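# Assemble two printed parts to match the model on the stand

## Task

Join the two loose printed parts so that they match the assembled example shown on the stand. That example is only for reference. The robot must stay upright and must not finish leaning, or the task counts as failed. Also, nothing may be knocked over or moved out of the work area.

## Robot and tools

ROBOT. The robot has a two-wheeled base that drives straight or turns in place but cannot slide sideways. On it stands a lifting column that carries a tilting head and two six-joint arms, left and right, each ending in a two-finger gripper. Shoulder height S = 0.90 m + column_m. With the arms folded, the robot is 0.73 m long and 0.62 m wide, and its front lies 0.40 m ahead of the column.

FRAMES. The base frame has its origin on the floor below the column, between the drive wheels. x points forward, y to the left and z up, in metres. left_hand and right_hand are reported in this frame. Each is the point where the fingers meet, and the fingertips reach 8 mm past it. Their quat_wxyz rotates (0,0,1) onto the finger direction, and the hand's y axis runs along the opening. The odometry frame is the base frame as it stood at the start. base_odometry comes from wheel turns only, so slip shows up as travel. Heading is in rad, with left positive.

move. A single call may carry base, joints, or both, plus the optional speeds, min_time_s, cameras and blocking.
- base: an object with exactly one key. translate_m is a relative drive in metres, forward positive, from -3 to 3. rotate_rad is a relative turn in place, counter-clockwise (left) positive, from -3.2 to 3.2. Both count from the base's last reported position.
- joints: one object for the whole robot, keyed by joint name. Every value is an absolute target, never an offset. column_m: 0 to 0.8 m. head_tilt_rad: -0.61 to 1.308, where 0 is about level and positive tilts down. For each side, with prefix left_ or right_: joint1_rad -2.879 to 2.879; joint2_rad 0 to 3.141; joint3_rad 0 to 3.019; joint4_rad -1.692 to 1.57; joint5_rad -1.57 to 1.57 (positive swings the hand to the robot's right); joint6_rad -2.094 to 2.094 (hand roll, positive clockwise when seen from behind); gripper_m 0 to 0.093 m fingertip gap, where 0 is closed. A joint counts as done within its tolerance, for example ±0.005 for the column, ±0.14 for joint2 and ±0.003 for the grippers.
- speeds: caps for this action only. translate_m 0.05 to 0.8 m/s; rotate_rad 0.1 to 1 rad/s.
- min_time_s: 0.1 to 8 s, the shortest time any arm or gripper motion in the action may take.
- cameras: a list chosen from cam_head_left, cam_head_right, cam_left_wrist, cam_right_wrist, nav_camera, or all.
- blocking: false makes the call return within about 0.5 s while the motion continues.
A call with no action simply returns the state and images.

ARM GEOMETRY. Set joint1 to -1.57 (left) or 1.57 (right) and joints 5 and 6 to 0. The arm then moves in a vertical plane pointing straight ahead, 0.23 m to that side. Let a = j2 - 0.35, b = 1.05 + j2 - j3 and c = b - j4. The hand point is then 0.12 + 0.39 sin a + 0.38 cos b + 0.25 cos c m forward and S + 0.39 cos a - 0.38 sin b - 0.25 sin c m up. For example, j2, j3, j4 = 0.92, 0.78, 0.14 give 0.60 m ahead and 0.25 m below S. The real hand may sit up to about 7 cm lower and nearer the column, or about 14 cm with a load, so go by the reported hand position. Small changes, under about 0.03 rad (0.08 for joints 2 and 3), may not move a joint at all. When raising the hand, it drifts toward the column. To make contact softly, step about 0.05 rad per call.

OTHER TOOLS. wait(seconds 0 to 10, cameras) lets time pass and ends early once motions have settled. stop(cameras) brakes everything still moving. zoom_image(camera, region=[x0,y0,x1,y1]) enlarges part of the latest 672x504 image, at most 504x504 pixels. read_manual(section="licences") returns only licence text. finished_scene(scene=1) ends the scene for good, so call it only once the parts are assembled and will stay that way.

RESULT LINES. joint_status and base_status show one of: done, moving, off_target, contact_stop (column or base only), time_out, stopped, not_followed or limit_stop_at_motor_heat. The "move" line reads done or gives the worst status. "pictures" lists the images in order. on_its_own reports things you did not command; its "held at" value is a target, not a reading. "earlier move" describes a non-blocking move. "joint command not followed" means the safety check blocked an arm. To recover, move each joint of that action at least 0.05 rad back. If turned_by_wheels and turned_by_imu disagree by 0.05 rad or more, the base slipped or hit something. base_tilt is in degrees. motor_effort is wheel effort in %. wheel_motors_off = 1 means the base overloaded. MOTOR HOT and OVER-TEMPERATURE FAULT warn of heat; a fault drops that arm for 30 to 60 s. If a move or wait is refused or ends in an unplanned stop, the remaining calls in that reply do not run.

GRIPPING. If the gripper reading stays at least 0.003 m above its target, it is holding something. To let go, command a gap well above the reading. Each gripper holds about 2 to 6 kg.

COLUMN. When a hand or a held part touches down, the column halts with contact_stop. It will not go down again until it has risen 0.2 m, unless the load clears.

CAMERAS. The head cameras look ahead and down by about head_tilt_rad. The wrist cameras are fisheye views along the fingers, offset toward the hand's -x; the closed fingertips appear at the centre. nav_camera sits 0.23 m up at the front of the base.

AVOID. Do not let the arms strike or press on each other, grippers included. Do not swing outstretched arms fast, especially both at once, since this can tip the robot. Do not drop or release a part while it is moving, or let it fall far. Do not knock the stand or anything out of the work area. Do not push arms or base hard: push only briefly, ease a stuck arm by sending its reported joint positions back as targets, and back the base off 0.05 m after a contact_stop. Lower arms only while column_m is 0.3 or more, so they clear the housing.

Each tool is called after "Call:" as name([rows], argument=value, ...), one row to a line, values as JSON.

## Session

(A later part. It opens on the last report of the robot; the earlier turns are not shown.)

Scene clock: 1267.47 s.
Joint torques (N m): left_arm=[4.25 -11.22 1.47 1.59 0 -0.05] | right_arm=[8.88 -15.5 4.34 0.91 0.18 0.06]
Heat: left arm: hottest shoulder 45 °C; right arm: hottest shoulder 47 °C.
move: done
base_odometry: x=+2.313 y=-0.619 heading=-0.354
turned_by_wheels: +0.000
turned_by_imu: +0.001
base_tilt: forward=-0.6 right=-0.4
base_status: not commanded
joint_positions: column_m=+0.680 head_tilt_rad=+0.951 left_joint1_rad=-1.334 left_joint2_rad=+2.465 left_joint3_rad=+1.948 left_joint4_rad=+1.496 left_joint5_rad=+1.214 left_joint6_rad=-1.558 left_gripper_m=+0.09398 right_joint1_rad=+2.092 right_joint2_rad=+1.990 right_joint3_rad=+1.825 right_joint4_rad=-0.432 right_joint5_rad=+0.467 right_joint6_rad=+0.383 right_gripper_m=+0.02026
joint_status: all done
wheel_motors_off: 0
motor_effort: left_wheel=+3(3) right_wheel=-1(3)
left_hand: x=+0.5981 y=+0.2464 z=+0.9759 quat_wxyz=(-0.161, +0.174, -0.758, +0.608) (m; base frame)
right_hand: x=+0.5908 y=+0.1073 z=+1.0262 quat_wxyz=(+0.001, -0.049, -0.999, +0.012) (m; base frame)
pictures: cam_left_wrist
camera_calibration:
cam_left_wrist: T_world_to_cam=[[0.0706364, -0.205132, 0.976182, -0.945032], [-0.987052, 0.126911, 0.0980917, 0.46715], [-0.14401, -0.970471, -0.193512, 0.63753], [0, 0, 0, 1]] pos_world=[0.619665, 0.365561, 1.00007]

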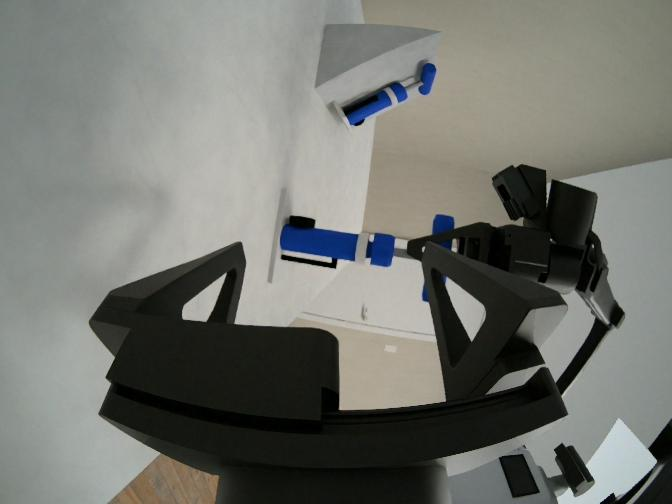

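Call:
move(joints={"column_m": 0.676}, cameras=["cam_left_wrist", "cam_head_left", "cam_head_right"])

Call:
zoom_image(camera="cam_left_wrist", region=[285, 200, 445, 290])

Scene clock: 1314.10 s.
Joint torques (N m): left_arm=[4.19 -11.34 1.4 1.61 0 -0.05] | right_arm=[9.17 -15.91 4.49 0.88 0.1 0.07]
Heat: left arm: hottest shoulder 44 °C; right arm: hottest shoulder 45 °C.
move: done
base_odometry: x=+2.313 y=-0.619 heading=-0.354
turned_by_wheels: +0.000
turned_by_imu: +0.001
base_tilt: forward=-0.7 right=-0.4
base_status: not commanded
joint_positions: column_m=+0.676 head_tilt_rad=+0.951 left_joint1_rad=-1.334 left_joint2_rad=+2.466 left_joint3_rad=+1.948 left_joint4_rad=+1.496 left_joint5_rad=+1.214 left_joint6_rad=-1.558 left_gripper_m=+0.09398 right_joint1_rad=+2.093 right_joint2_rad=+1.991 right_joint3_rad=+1.825 right_joint4_rad=-0.432 right_joint5_rad=+0.467 right_joint6_rad=+0.383 right_gripper_m=+0.02026
joint_status: all done
wheel_motors_off: 0
motor_effort: left_wheel=+1(3) right_wheel=-2(3)
left_hand: x=+0.5977 y=+0.2461 z=+0.9716 quat_wxyz=(-0.161, +0.174, -0.758, +0.608) (m; base frame)
right_hand: x=+0.5899 y=+0.1079 z=+1.0219 quat_wxyz=(+0.001, -0.049, -0.999, +0.011) (m; base frame)
pictures: cam_head_left, cam_head_right, cam_left_wrist
camera_calibration:
cam_head_left: T_world_to_cam=[[0.0550108, -0.995043, -0.0828458, 0.193658], [-0.759148, 0.0122155, -0.650803, 1.10672], [0.648589, 0.0986934, -0.754713, 1.15615], [0, 0, 0, 1]] pos_world=[0.079645, 0.0650745, 1.60886]
cam_head_right: T_world_to_cam=[[0.0533978, -0.995259, -0.0812881, 0.0712957], [-0.75894, 0.0124552, -0.651041, 1.10726], [0.648967, 0.0964569, -0.754677, 1.15596], [0, 0, 0, 1]] pos_world=[0.0863511, -0.0543341, 1.59904]
cam_left_wrist: T_world_to_cam=[[0.0713443, -0.204805, 0.976199, -0.941347], [-0.98703, 0.12661, 0.0986985, 0.466718], [-0.143811, -0.97058, -0.193116, 0.635852], [0, 0, 0, 1]] pos_world=[0.619267, 0.365261, 0.995671]

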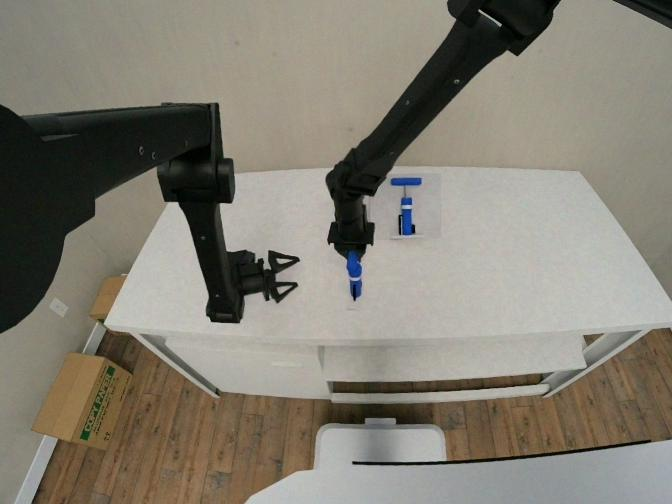

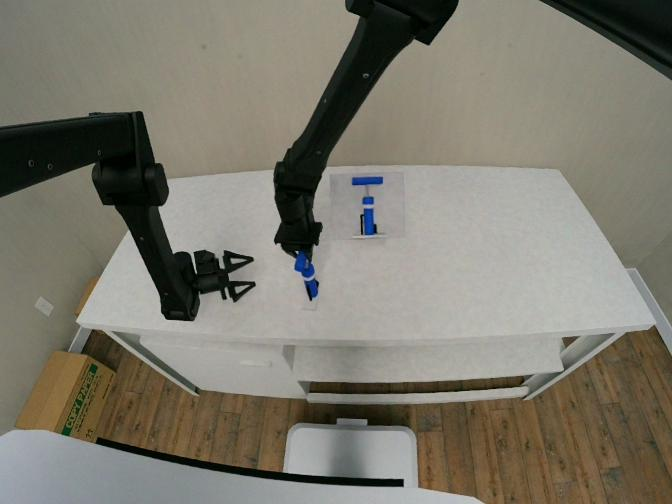

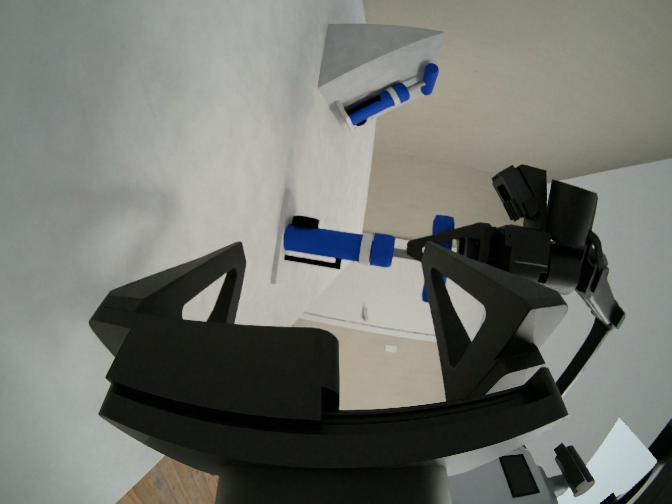

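Scaled by 3.150 from the camera's 672x504 image, which has a finer 960x720 frame.

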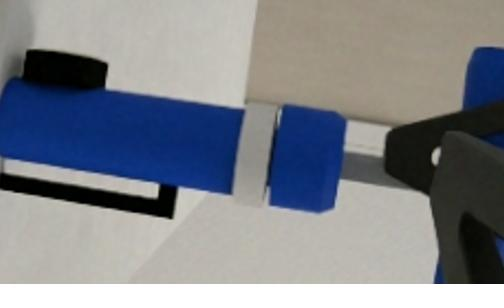

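Call:
zoom_image(camera="cam_left_wrist", region=[350, 222, 410, 277])

Call:
zoom_image(camera="cam_head_left", region=[330, 240, 390, 310])

Call:
zoom_image(camera="cam_head_right", region=[280, 240, 340, 320])

Scaled by 8.400 from the camera's 672x504 image, which has a finer 960x720 frame.

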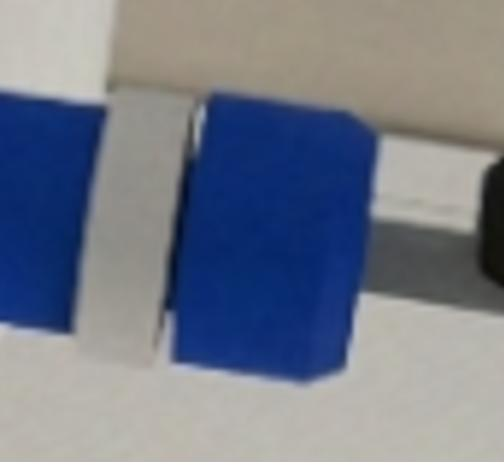

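Scaled by 7.200 from the camera's 672x504 image, which has a finer 960x720 frame.

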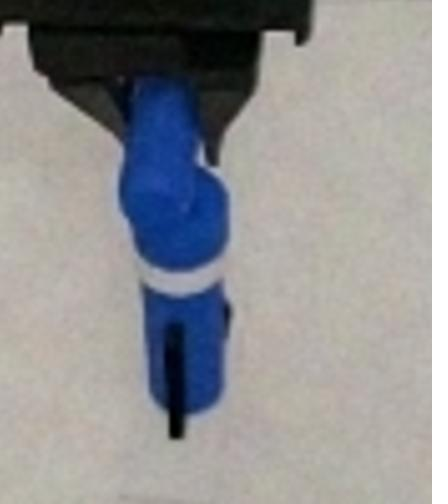

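Scaled by 6.300 from the camera's 672x504 image, which has a finer 960x720 frame.

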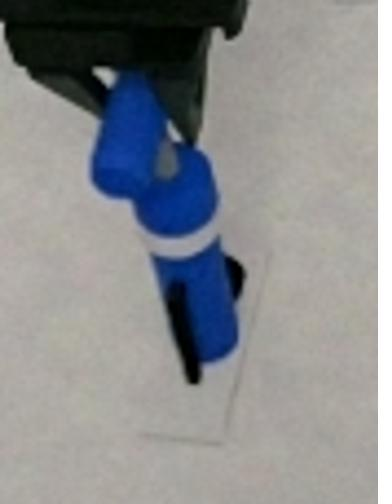

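Call:
move(joints={"column_m": 0.674}, cameras=["cam_left_wrist"])

Call:
zoom_image(camera="cam_left_wrist", region=[350, 222, 410, 277])

Scene clock: 1324.57 s.
Joint torques (N m): left_arm=[4.07 -11.28 1.42 1.62 0.02 -0.07] | right_arm=[9.41 -15.03 4.18 1.1 0.11 0.06]
Heat: left arm: hottest shoulder 44 °C; right arm: hottest shoulder 45 °C.
move: done
base_odometry: x=+2.313 y=-0.619 heading=-0.354
turned_by_wheels: +0.000
turned_by_imu: +0.001
base_tilt: forward=-0.7 right=-0.4
base_status: not commanded
joint_positions: column_m=+0.674 head_tilt_rad=+0.951 left_joint1_rad=-1.334 left_joint2_rad=+2.466 left_joint3_rad=+1.949 left_joint4_rad=+1.496 left_joint5_rad=+1.214 left_joint6_rad=-1.558 left_gripper_m=+0.09398 right_joint1_rad=+2.094 right_joint2_rad=+1.991 right_joint3_rad=+1.826 right_joint4_rad=-0.432 right_joint5_rad=+0.468 right_joint6_rad=+0.384 right_gripper_m=+0.02026
joint_status: all done
wheel_motors_off: 0
motor_effort: left_wheel=+2(3) right_wheel=-1(4)
left_hand: x=+0.5978 y=+0.2461 z=+0.9696 quat_wxyz=(-0.161, +0.174, -0.758, +0.608) (m; base frame)
right_hand: x=+0.5906 y=+0.1086 z=+1.0203 quat_wxyz=(+0.001, -0.049, -0.999, +0.011) (m; base frame)
pictures: cam_left_wrist
camera_calibration:
cam_left_wrist: T_world_to_cam=[[0.0709522, -0.204753, 0.976239, -0.939224], [-0.987058, 0.126692, 0.0983107, 0.467485], [-0.143811, -0.97058, -0.193114, 0.635493], [0, 0, 0, 1]] pos_world=[0.619466, 0.365261, 0.993671]

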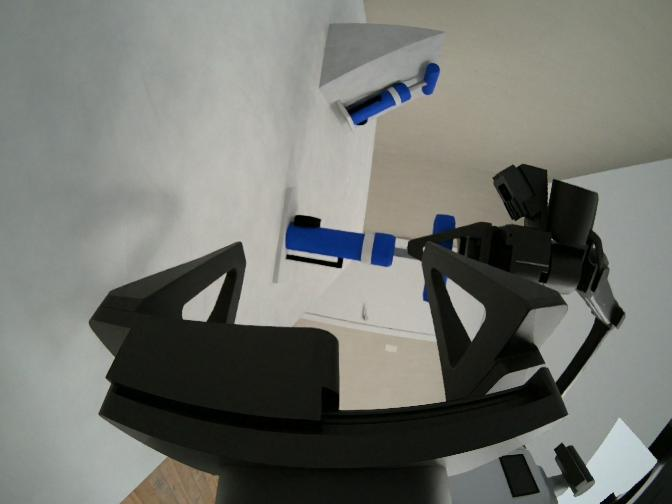

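Scaled by 8.400 from the camera's 672x504 image, which has a finer 960x720 frame.

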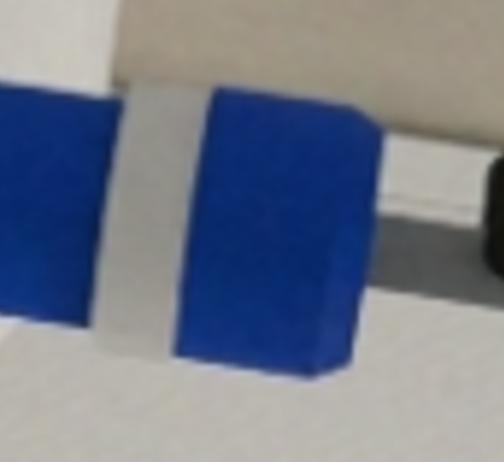

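Call:
move(joints={"column_m": 0.672}, cameras=["cam_left_wrist", "cam_head_left", "cam_head_right", "cam_right_wrist"])

Call:
zoom_image(camera="cam_left_wrist", region=[350, 222, 410, 277])

Call:
zoom_image(camera="cam_left_wrist", region=[265, 190, 465, 310])

Call:
zoom_image(camera="cam_right_wrist", region=[260, 90, 400, 230])

Scene clock: 1332.50 s.
Joint torques (N m): left_arm=[4.13 -11.4 1.4 1.62 0.02 -0.05] | right_arm=[8.94 -15.74 4.25 1.14 -0.02 0.07]
Heat: left arm: hottest shoulder 44 °C; right arm: hottest shoulder 46 °C.
move: done
base_odometry: x=+2.313 y=-0.619 heading=-0.354
turned_by_wheels: +0.000
turned_by_imu: +0.001
base_tilt: forward=-0.7 right=-0.4
base_status: not commanded
joint_positions: column_m=+0.672 head_tilt_rad=+0.951 left_joint1_rad=-1.334 left_joint2_rad=+2.466 left_joint3_rad=+1.949 left_joint4_rad=+1.496 left_joint5_rad=+1.214 left_joint6_rad=-1.558 left_gripper_m=+0.09398 right_joint1_rad=+2.101 right_joint2_rad=+1.991 right_joint3_rad=+1.826 right_joint4_rad=-0.432 right_joint5_rad=+0.471 right_joint6_rad=+0.384 right_gripper_m=+0.02026
joint_status: all done
wheel_motors_off: 0
motor_effort: left_wheel=+2(3) right_wheel=-1(3)
left_hand: x=+0.5978 y=+0.2461 z=+0.9676 quat_wxyz=(-0.161, +0.174, -0.758, +0.608) (m; base frame)
right_hand: x=+0.5897 y=+0.1134 z=+1.0204 quat_wxyz=(+0.000, -0.048, -0.999, +0.009) (m; base frame)
pictures: cam_head_left, cam_head_right, cam_left_wrist, cam_right_wrist
camera_calibration:
cam_head_left: T_world_to_cam=[[0.0550108, -0.995043, -0.0828458, 0.193327], [-0.759148, 0.0122155, -0.650803, 1.10412], [0.648589, 0.0986934, -0.754713, 1.15313], [0, 0, 0, 1]] pos_world=[0.079645, 0.0650745, 1.60486]
cam_head_right: T_world_to_cam=[[0.0533978, -0.995259, -0.0812881, 0.0709705], [-0.75894, 0.0124552, -0.651041, 1.10465], [0.648967, 0.0964569, -0.754677, 1.15295], [0, 0, 0, 1]] pos_world=[0.0863511, -0.0543341, 1.59504]
cam_left_wrist: T_world_to_cam=[[0.0709522, -0.204753, 0.976239, -0.937271], [-0.987058, 0.126692, 0.0983107, 0.467682], [-0.143811, -0.97058, -0.193114, 0.635107], [0, 0, 0, 1]] pos_world=[0.619466, 0.365261, 0.991671]
cam_right_wrist: T_world_to_cam=[[-0.0879623, -0.996085, 0.00884297, 0.155568], [-0.804677, 0.0762866, 0.588792, -0.131099], [-0.587161, 0.0446757, -0.808236, 1.29627], [0, 0, 0, 1]] pos_world=[0.669312, 0.107048, 1.12351]

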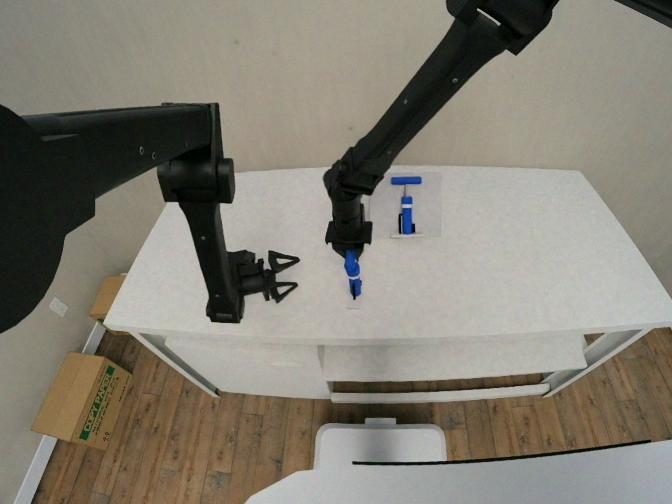

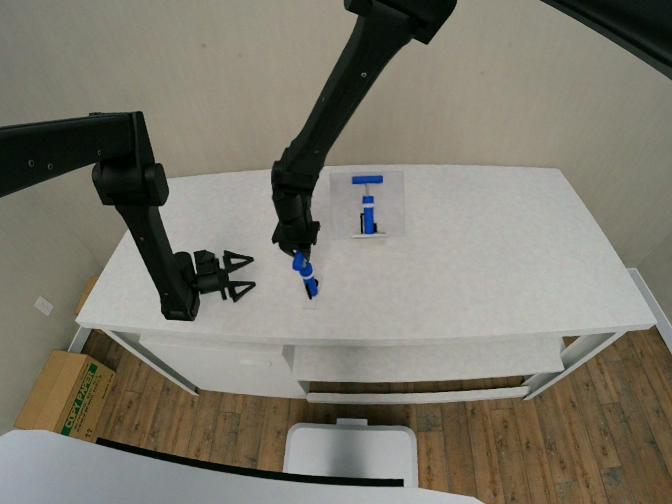

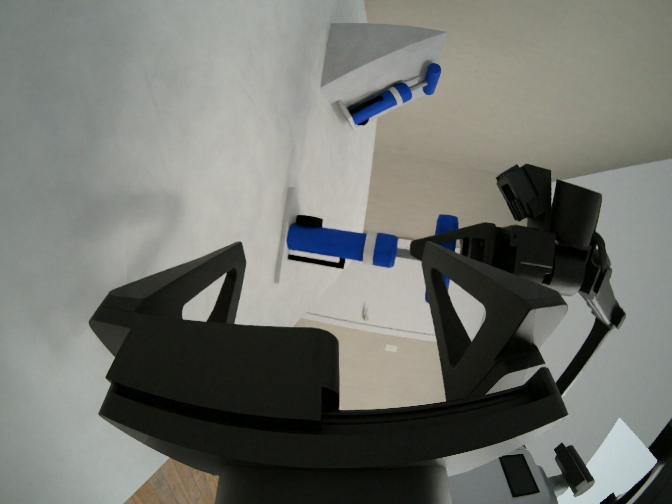

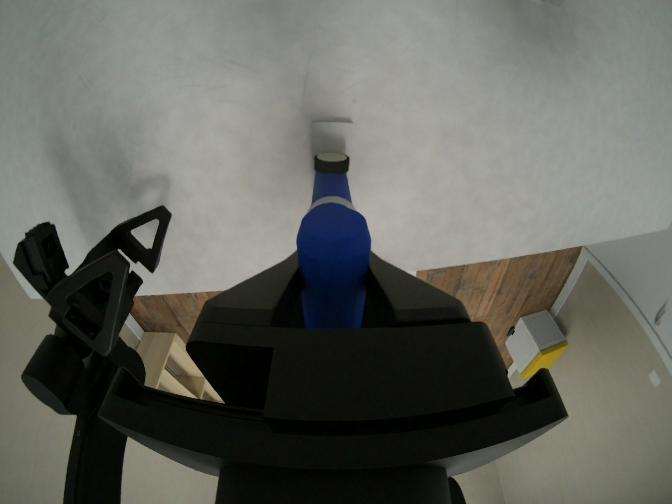

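Scaled by 8.400 from the camera's 672x504 image, which has a finer 960x720 frame.

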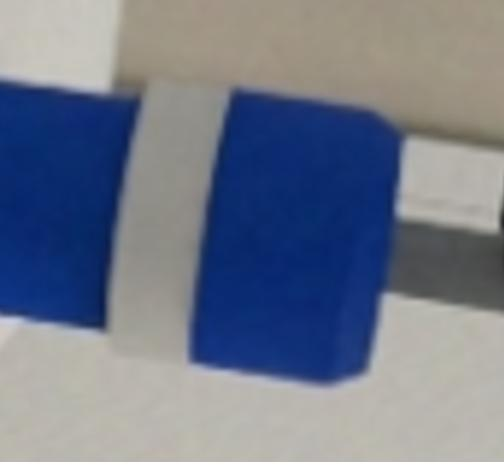

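Scaled by 2.520 from the camera's 672x504 image, which has a finer 960x720 frame.

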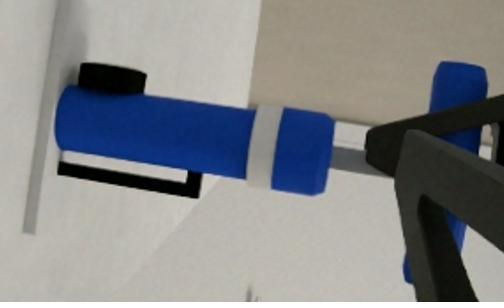

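Scaled by 3.600 from the camera's 672x504 image, which has a finer 960x720 frame.

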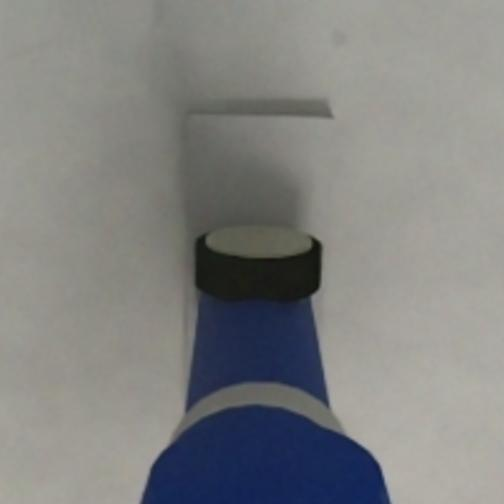

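Call:
zoom_image(camera="cam_head_left", region=[330, 240, 390, 310])

Call:
zoom_image(camera="cam_head_right", region=[280, 240, 340, 320])

Scaled by 7.200 from the camera's 672x504 image, which has a finer 960x720 frame.

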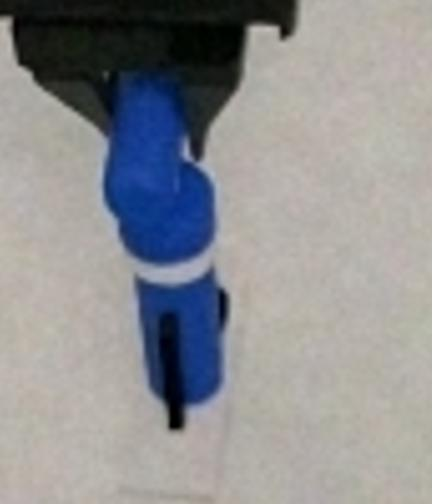

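Scaled by 6.300 from the camera's 672x504 image, which has a finer 960x720 frame.

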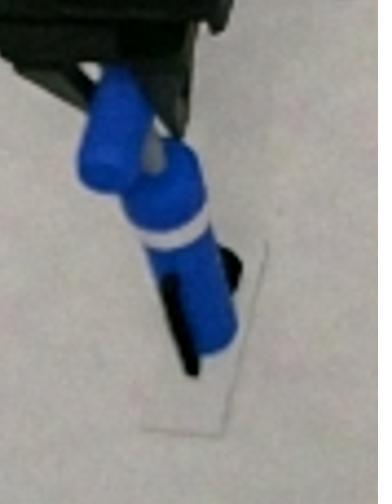

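Call:
move(joints={"right_gripper_m": 0.036}, min_time_s=8, cameras=["cam_left_wrist", "cam_head_left", "cam_head_right", "cam_right_wrist"])

Call:
zoom_image(camera="cam_left_wrist", region=[265, 190, 465, 310])

Call:
zoom_image(camera="cam_head_left", region=[330, 240, 390, 310])

Call:
zoom_image(camera="cam_head_right", region=[280, 240, 340, 320])

Call:
zoom_image(camera="cam_right_wrist", region=[260, 90, 400, 230])

Scene clock: 1397.30 s.
Joint torques (N m): left_arm=[4.19 -11.28 1.42 1.59 0.01 -0.07] | right_arm=[8.41 -14.97 4.23 0.94 -0.04 0.08]
Heat: left arm: hottest shoulder 43 °C; right arm: hottest shoulder 46 °C.
move: done
base_odometry: x=+2.313 y=-0.619 heading=-0.354
turned_by_wheels: +0.000
turned_by_imu: +0.004
base_tilt: forward=-0.7 right=-0.4
base_status: not commanded
joint_positions: column_m=+0.672 head_tilt_rad=+0.951 left_joint1_rad=-1.334 left_joint2_rad=+2.466 left_joint3_rad=+1.949 left_joint4_rad=+1.496 left_joint5_rad=+1.214 left_joint6_rad=-1.558 left_gripper_m=+0.09398 right_joint1_rad=+2.101 right_joint2_rad=+1.991 right_joint3_rad=+1.826 right_joint4_rad=-0.432 right_joint5_rad=+0.471 right_joint6_rad=+0.384 right_gripper_m=+0.03595
joint_status: all done
wheel_motors_off: 0
motor_effort: left_wheel=+1(3) right_wheel=-1(4)
left_hand: x=+0.5978 y=+0.2461 z=+0.9676 quat_wxyz=(-0.161, +0.174, -0.758, +0.608) (m; base frame)
right_hand: x=+0.5897 y=+0.1134 z=+1.0204 quat_wxyz=(+0.000, -0.048, -0.999, +0.009) (m; base frame)
pictures: cam_head_left, cam_head_right, cam_left_wrist, cam_right_wrist
camera_calibration:
cam_head_left: T_world_to_cam=[[0.0550108, -0.995043, -0.0828458, 0.193327], [-0.759148, 0.0122155, -0.650803, 1.10412], [0.648589, 0.0986934, -0.754713, 1.15313], [0, 0, 0, 1]] pos_world=[0.079645, 0.0650745, 1.60486]
cam_head_right: T_world_to_cam=[[0.0533978, -0.995259, -0.0812881, 0.0709705], [-0.75894, 0.0124552, -0.651041, 1.10465], [0.648967, 0.0964569, -0.754677, 1.15295], [0, 0, 0, 1]] pos_world=[0.0863511, -0.0543341, 1.59504]
cam_left_wrist: T_world_to_cam=[[0.0709522, -0.204753, 0.976239, -0.937271], [-0.987058, 0.126692, 0.0983107, 0.467682], [-0.143811, -0.97058, -0.193114, 0.635107], [0, 0, 0, 1]] pos_world=[0.619466, 0.365261, 0.991671]
cam_right_wrist: T_world_to_cam=[[-0.0879753, -0.996086, 0.00849578, 0.155966], [-0.804632, 0.0760885, 0.588878, -0.131203], [-0.58722, 0.0449707, -0.808177, 1.29621], [0, 0, 0, 1]] pos_world=[0.669312, 0.107047, 1.12351]

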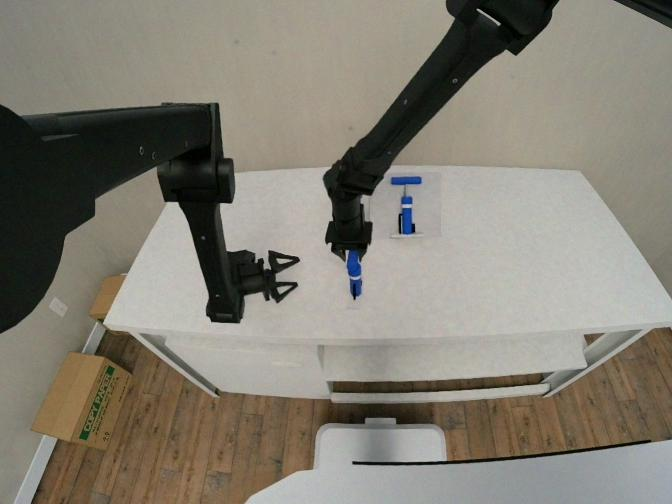

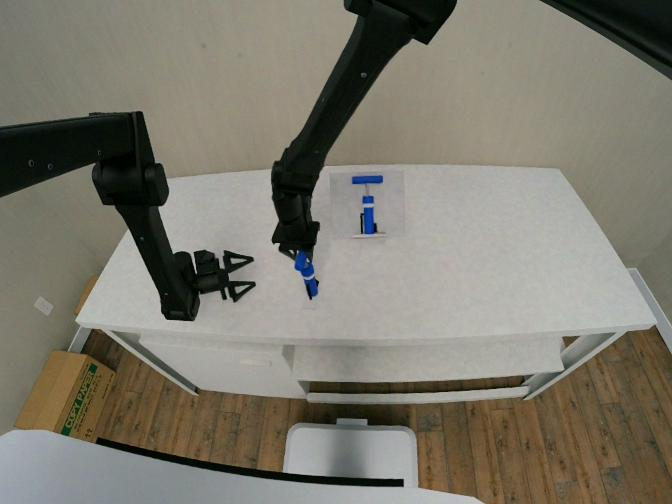

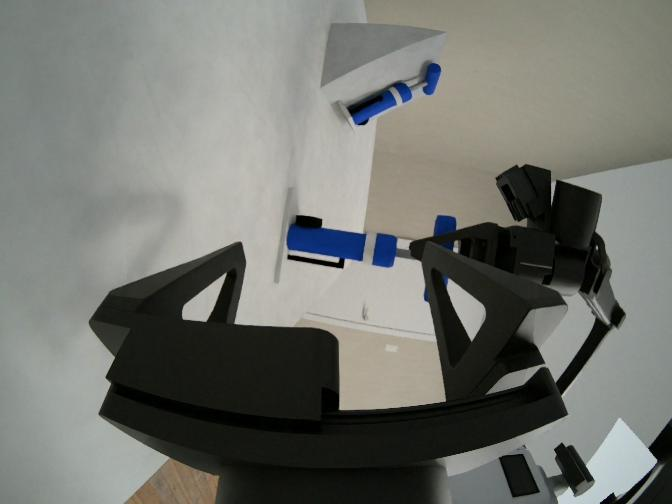

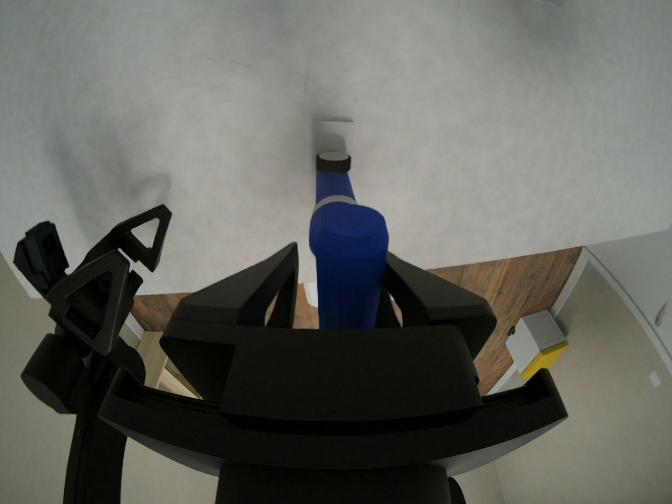

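Scaled by 2.520 from the camera's 672x504 image, which has a finer 960x720 frame.

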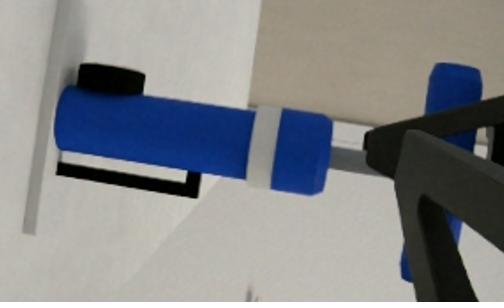

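Scaled by 7.200 from the camera's 672x504 image, which has a finer 960x720 frame.

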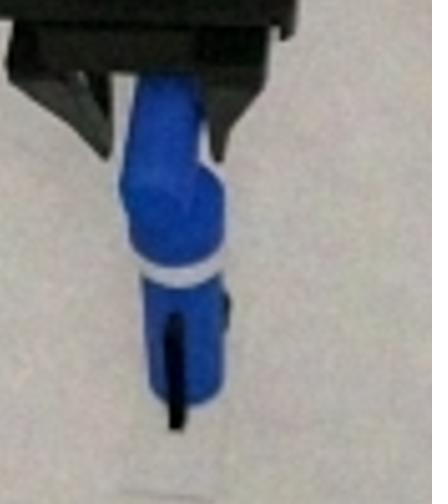

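Scaled by 6.300 from the camera's 672x504 image, which has a finer 960x720 frame.

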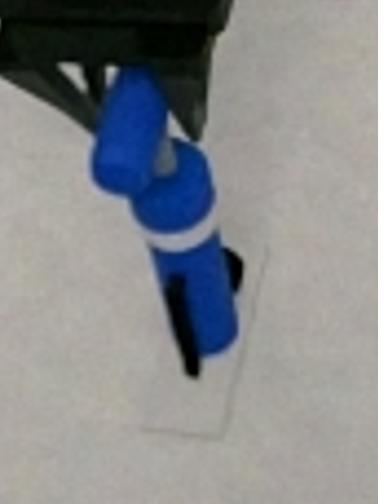

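Scaled by 3.600 from the camera's 672x504 image, which has a finer 960x720 frame.

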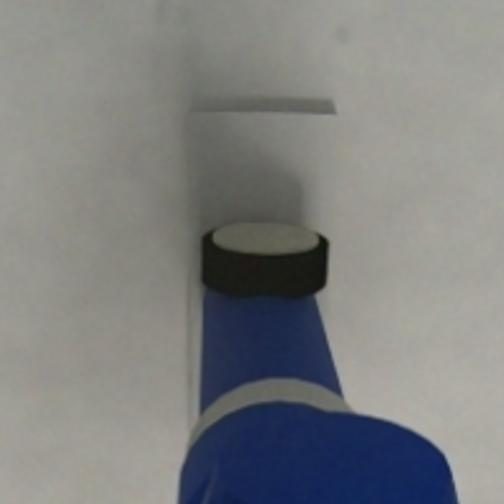

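Call:
move(joints={"right_gripper_m": 0.075}, min_time_s=2, cameras=["cam_left_wrist", "cam_head_left", "cam_head_right", "cam_right_wrist"])

Call:
zoom_image(camera="cam_right_wrist", region=[240, 90, 440, 340])

Call:
zoom_image(camera="cam_head_right", region=[280, 240, 340, 320])

Call:
zoom_image(camera="cam_head_left", region=[330, 240, 390, 310])

Scene clock: 1413.73 s.
Joint torques (N m): left_arm=[4.19 -11.46 1.42 1.66 0.03 -0.06] | right_arm=[8.64 -15.09 4.3 1.01 -0.01 0.04]
Heat: left arm: hottest shoulder 43 °C; right arm: hottest shoulder 46 °C.
move: done
base_odometry: x=+2.313 y=-0.619 heading=-0.354
turned_by_wheels: +0.000
turned_by_imu: +0.002
base_tilt: forward=-0.7 right=-0.4
base_status: not commanded
joint_positions: column_m=+0.672 head_tilt_rad=+0.951 left_joint1_rad=-1.334 left_joint2_rad=+2.466 left_joint3_rad=+1.949 left_joint4_rad=+1.496 left_joint5_rad=+1.214 left_joint6_rad=-1.558 left_gripper_m=+0.09398 right_joint1_rad=+2.101 right_joint2_rad=+1.991 right_joint3_rad=+1.826 right_joint4_rad=-0.432 right_joint5_rad=+0.471 right_joint6_rad=+0.384 right_gripper_m=+0.07493
joint_status: all done
wheel_motors_off: 0
motor_effort: left_wheel=+2(3) right_wheel=-1(3)
left_hand: x=+0.5978 y=+0.2461 z=+0.9676 quat_wxyz=(-0.161, +0.174, -0.758, +0.608) (m; base frame)
right_hand: x=+0.5897 y=+0.1134 z=+1.0204 quat_wxyz=(+0.000, -0.048, -0.999, +0.009) (m; base frame)
pictures: cam_head_left, cam_head_right, cam_left_wrist, cam_right_wrist
camera_calibration:
cam_head_left: T_world_to_cam=[[0.0550108, -0.995043, -0.0828458, 0.193327], [-0.759148, 0.0122155, -0.650803, 1.10412], [0.648589, 0.0986934, -0.754713, 1.15313], [0, 0, 0, 1]] pos_world=[0.079645, 0.0650745, 1.60486]
cam_head_right: T_world_to_cam=[[0.0533978, -0.995259, -0.0812881, 0.0709705], [-0.75894, 0.0124552, -0.651041, 1.10465], [0.648967, 0.0964569, -0.754677, 1.15295], [0, 0, 0, 1]] pos_world=[0.0863511, -0.0543341, 1.59504]
cam_left_wrist: T_world_to_cam=[[0.0709522, -0.204753, 0.976239, -0.937271], [-0.987058, 0.126692, 0.0983107, 0.467682], [-0.143811, -0.97058, -0.193114, 0.635107], [0, 0, 0, 1]] pos_world=[0.619466, 0.365261, 0.991671]
cam_right_wrist: T_world_to_cam=[[-0.0879753, -0.996086, 0.00849578, 0.155966], [-0.804632, 0.0760885, 0.588878, -0.131203], [-0.58722, 0.0449707, -0.808177, 1.29621], [0, 0, 0, 1]] pos_world=[0.669312, 0.107047, 1.12351]

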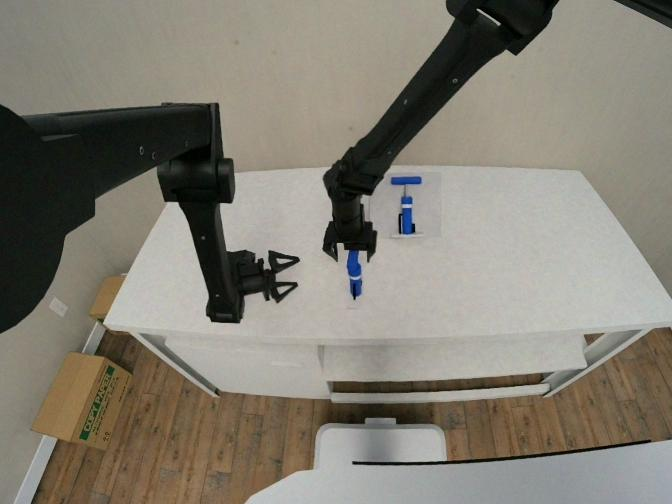

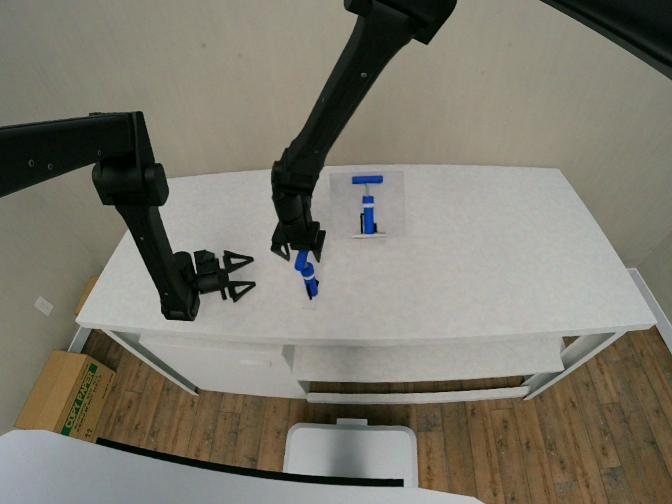

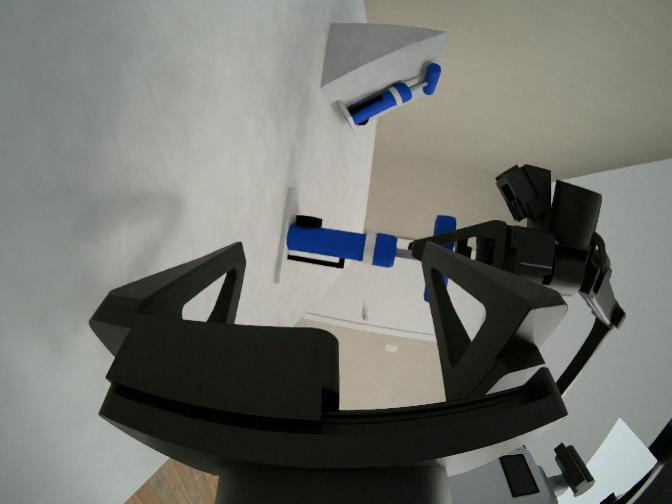

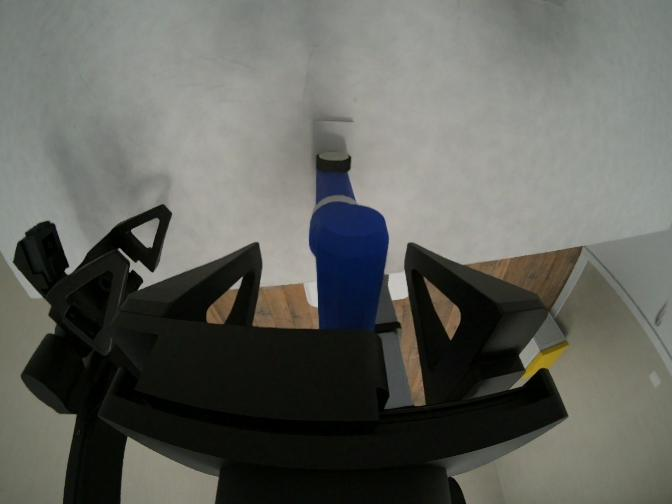

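Scaled by 2.016 from the camera's 672x504 image, which has a finer 960x720 frame.

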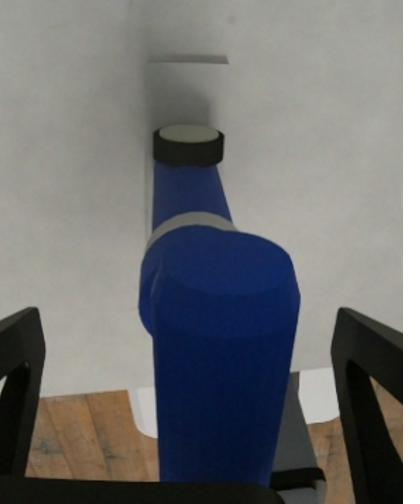

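Scaled by 6.300 from the camera's 672x504 image, which has a finer 960x720 frame.

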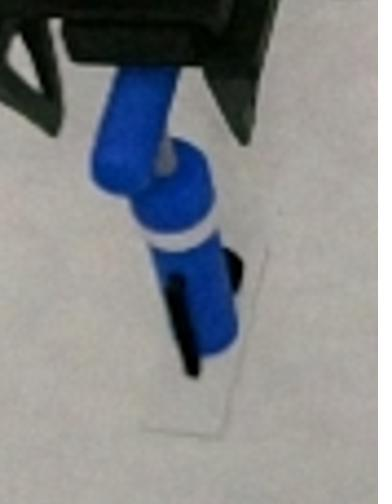

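Scaled by 7.200 from the camera's 672x504 image, which has a finer 960x720 frame.

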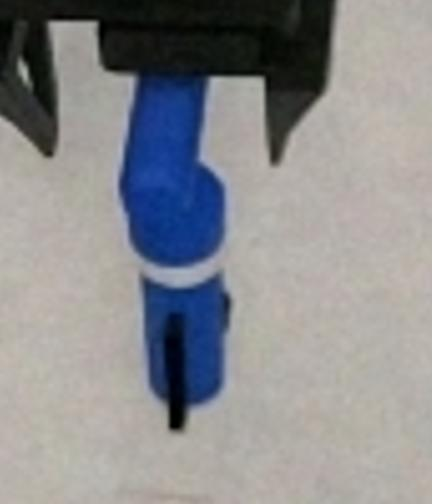

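Call:
move(joints={"column_m": 0.79}, cameras=["cam_left_wrist", "cam_head_left", "cam_head_right", "cam_right_wrist"])

Call:
zoom_image(camera="cam_right_wrist", region=[240, 90, 440, 340])

Call:
zoom_image(camera="cam_head_right", region=[280, 220, 380, 320])

Call:
zoom_image(camera="cam_head_left", region=[320, 220, 420, 320])

Call:
zoom_image(camera="cam_left_wrist", region=[185, 150, 445, 310])

Scene clock: 1427.00 s.
Joint torques (N m): left_arm=[4.25 -11.34 1.46 1.61 0.01 -0.06] | right_arm=[9.41 -15.33 4.19 1.02 -0.01 0.1]
Heat: left arm: hottest shoulder 43 °C; right arm: hottest shoulder 46 °C.
move: done
base_odometry: x=+2.313 y=-0.619 heading=-0.354
turned_by_wheels: +0.000
turned_by_imu: +0.002
base_tilt: forward=-0.6 right=-0.4
base_status: not commanded
joint_positions: column_m=+0.790 head_tilt_rad=+0.951 left_joint1_rad=-1.334 left_joint2_rad=+2.466 left_joint3_rad=+1.949 left_joint4_rad=+1.496 left_joint5_rad=+1.214 left_joint6_rad=-1.558 left_gripper_m=+0.09398 right_joint1_rad=+2.101 right_joint2_rad=+1.991 right_joint3_rad=+1.826 right_joint4_rad=-0.432 right_joint5_rad=+0.471 right_joint6_rad=+0.384 right_gripper_m=+0.07493
joint_status: all done
wheel_motors_off: 0
motor_effort: left_wheel=+2(3) right_wheel=-2(4)
left_hand: x=+0.5978 y=+0.2461 z=+1.0855 quat_wxyz=(-0.161, +0.174, -0.758, +0.608) (m; base frame)
right_hand: x=+0.5897 y=+0.1134 z=+1.1383 quat_wxyz=(+0.000, -0.048, -0.999, +0.009) (m; base frame)
pictures: cam_head_left, cam_head_right, cam_left_wrist, cam_right_wrist
camera_calibration:
cam_head_left: T_world_to_cam=[[0.0550097, -0.995042, -0.0828538, 0.2031], [-0.759198, 0.012214, -0.650746, 1.18069], [0.648531, 0.0986997, -0.754762, 1.24212], [0, 0, 0, 1]] pos_world=[0.0796451, 0.0650745, 1.72266]
cam_head_right: T_world_to_cam=[[0.0533968, -0.995259, -0.0812959, 0.080568], [-0.75899, 0.0124537, -0.650984, 1.18131], [0.64891, 0.0964632, -0.754726, 1.24201], [0, 0, 0, 1]] pos_world=[0.0863511, -0.0543341, 1.71294]
cam_left_wrist: T_world_to_cam=[[0.0709522, -0.204753, 0.976239, -1.05237], [-0.987058, 0.126692, 0.0983107, 0.456091], [-0.143811, -0.97058, -0.193114, 0.657875], [0, 0, 0, 1]] pos_world=[0.619466, 0.365261, 1.10957]
cam_right_wrist: T_world_to_cam=[[-0.0879753, -0.996086, 0.00849578, 0.154965], [-0.804632, 0.0760885, 0.588878, -0.200573], [-0.58722, 0.0449707, -0.808177, 1.39142], [0, 0, 0, 1]] pos_world=[0.669312, 0.107047, 1.24131]

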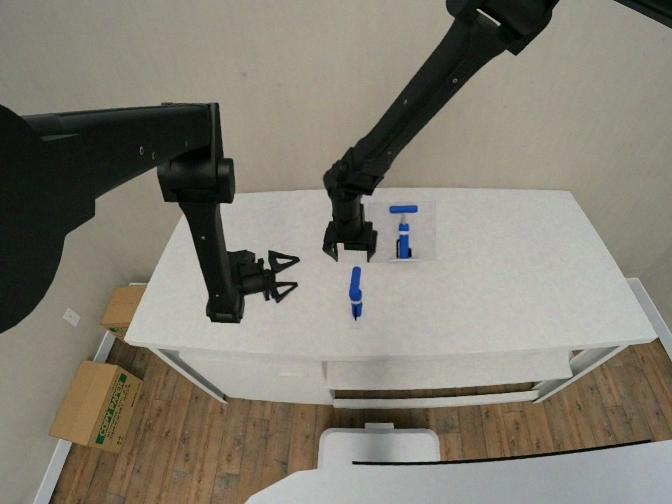

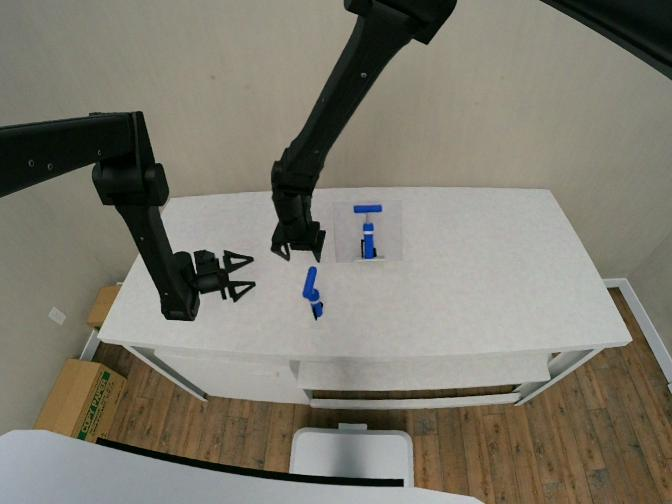

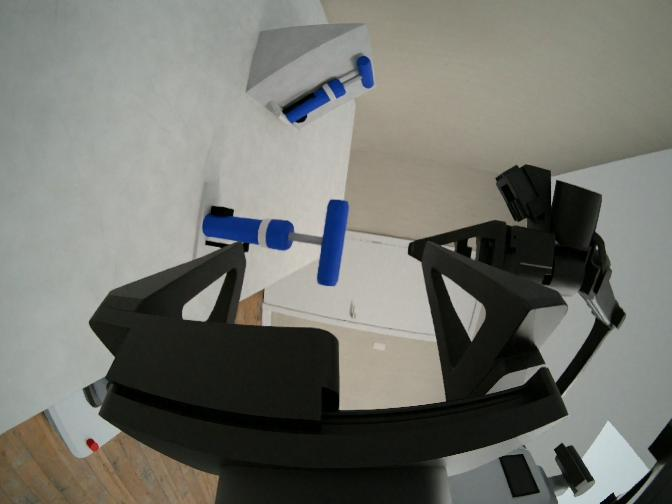

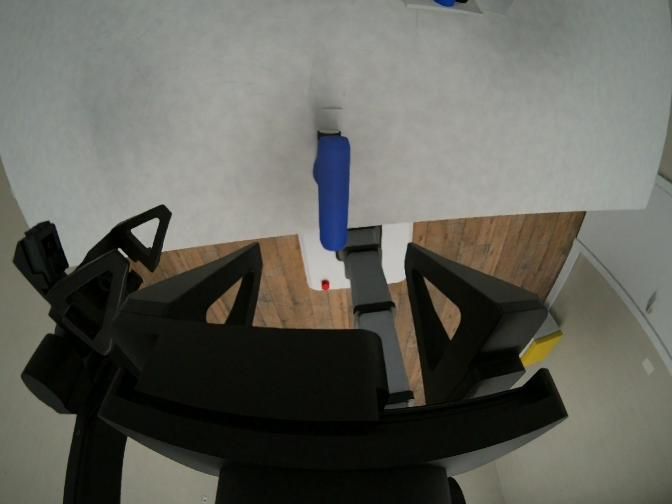

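Scaled by 2.016 from the camera's 672x504 image, which has a finer 960x720 frame.

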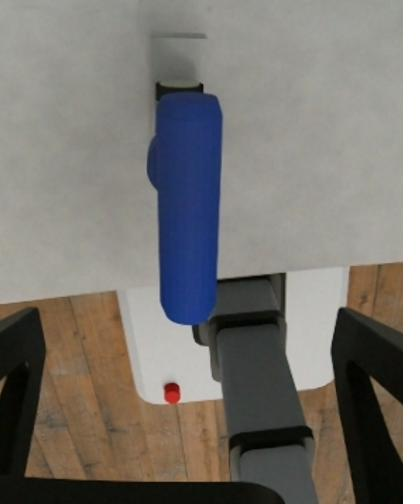

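Scaled by 5.040 from the camera's 672x504 image, which has a finer 960x720 frame.

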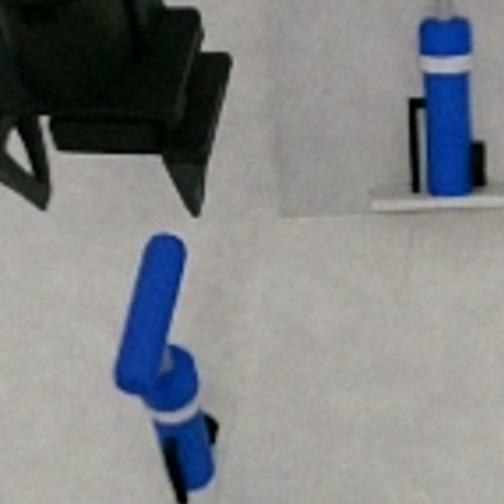

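Scaled by 5.040 from the camera's 672x504 image, which has a finer 960x720 frame.

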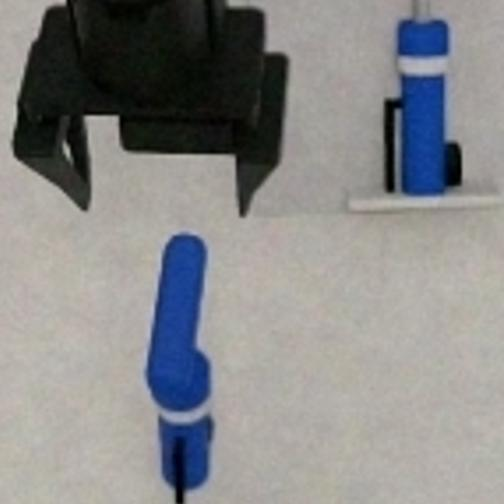

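Scaled by 1.938 from the camera's 672x504 image, which has a finer 960x720 frame.

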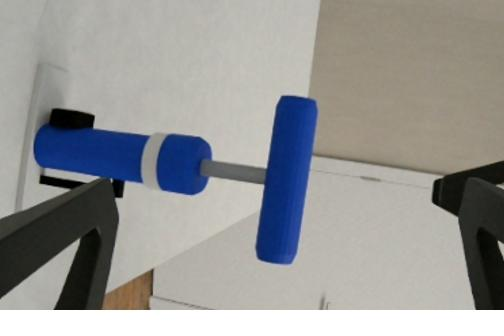

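Call:
zoom_image(camera="cam_left_wrist", region=[190, 180, 360, 300])

Call:
zoom_image(camera="cam_left_wrist", region=[230, 205, 310, 262])

Call:
zoom_image(camera="cam_right_wrist", region=[290, 95, 380, 185])

Call:
zoom_image(camera="cam_head_left", region=[335, 260, 375, 330])

Call:
zoom_image(camera="cam_head_right", region=[290, 260, 340, 330])

Scaled by 2.965 from the camera's 672x504 image, which has a finer 960x720 frame.

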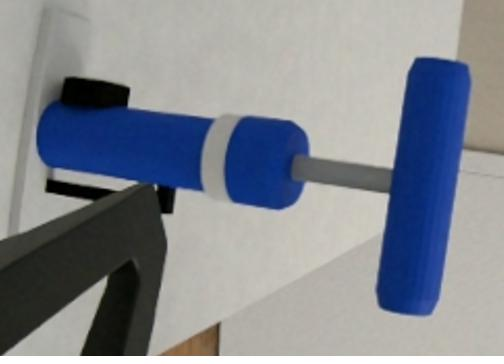

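Scaled by 6.300 from the camera's 672x504 image, which has a finer 960x720 frame.

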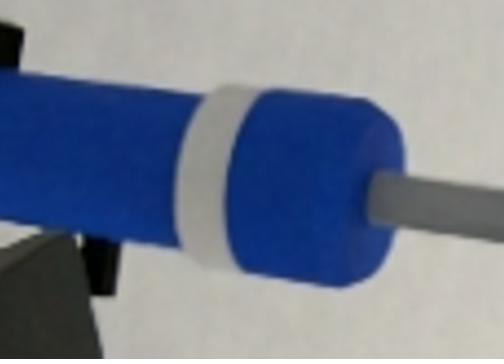

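Scaled by 5.600 from the camera's 672x504 image, which has a finer 960x720 frame.

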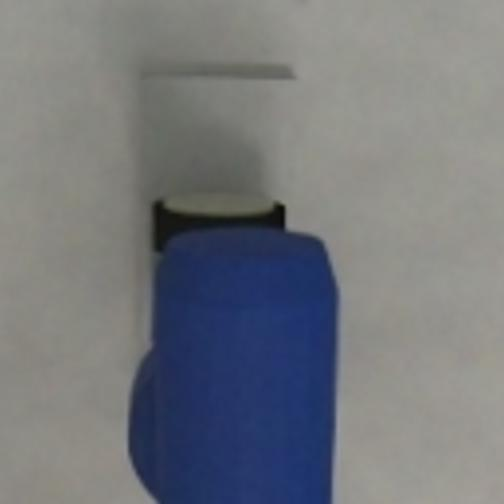

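Scaled by 7.200 from the camera's 672x504 image, which has a finer 960x720 frame.

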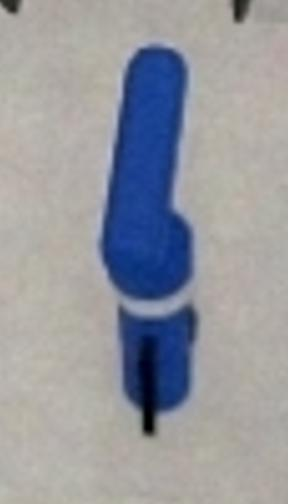

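Scaled by 7.200 from the camera's 672x504 image, which has a finer 960x720 frame.

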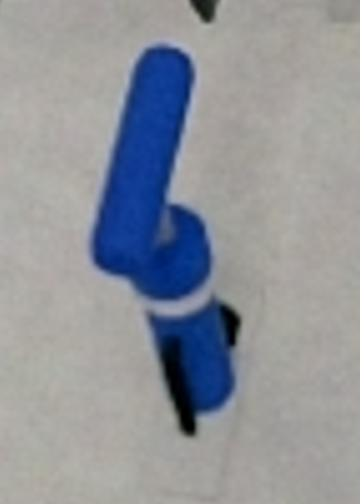

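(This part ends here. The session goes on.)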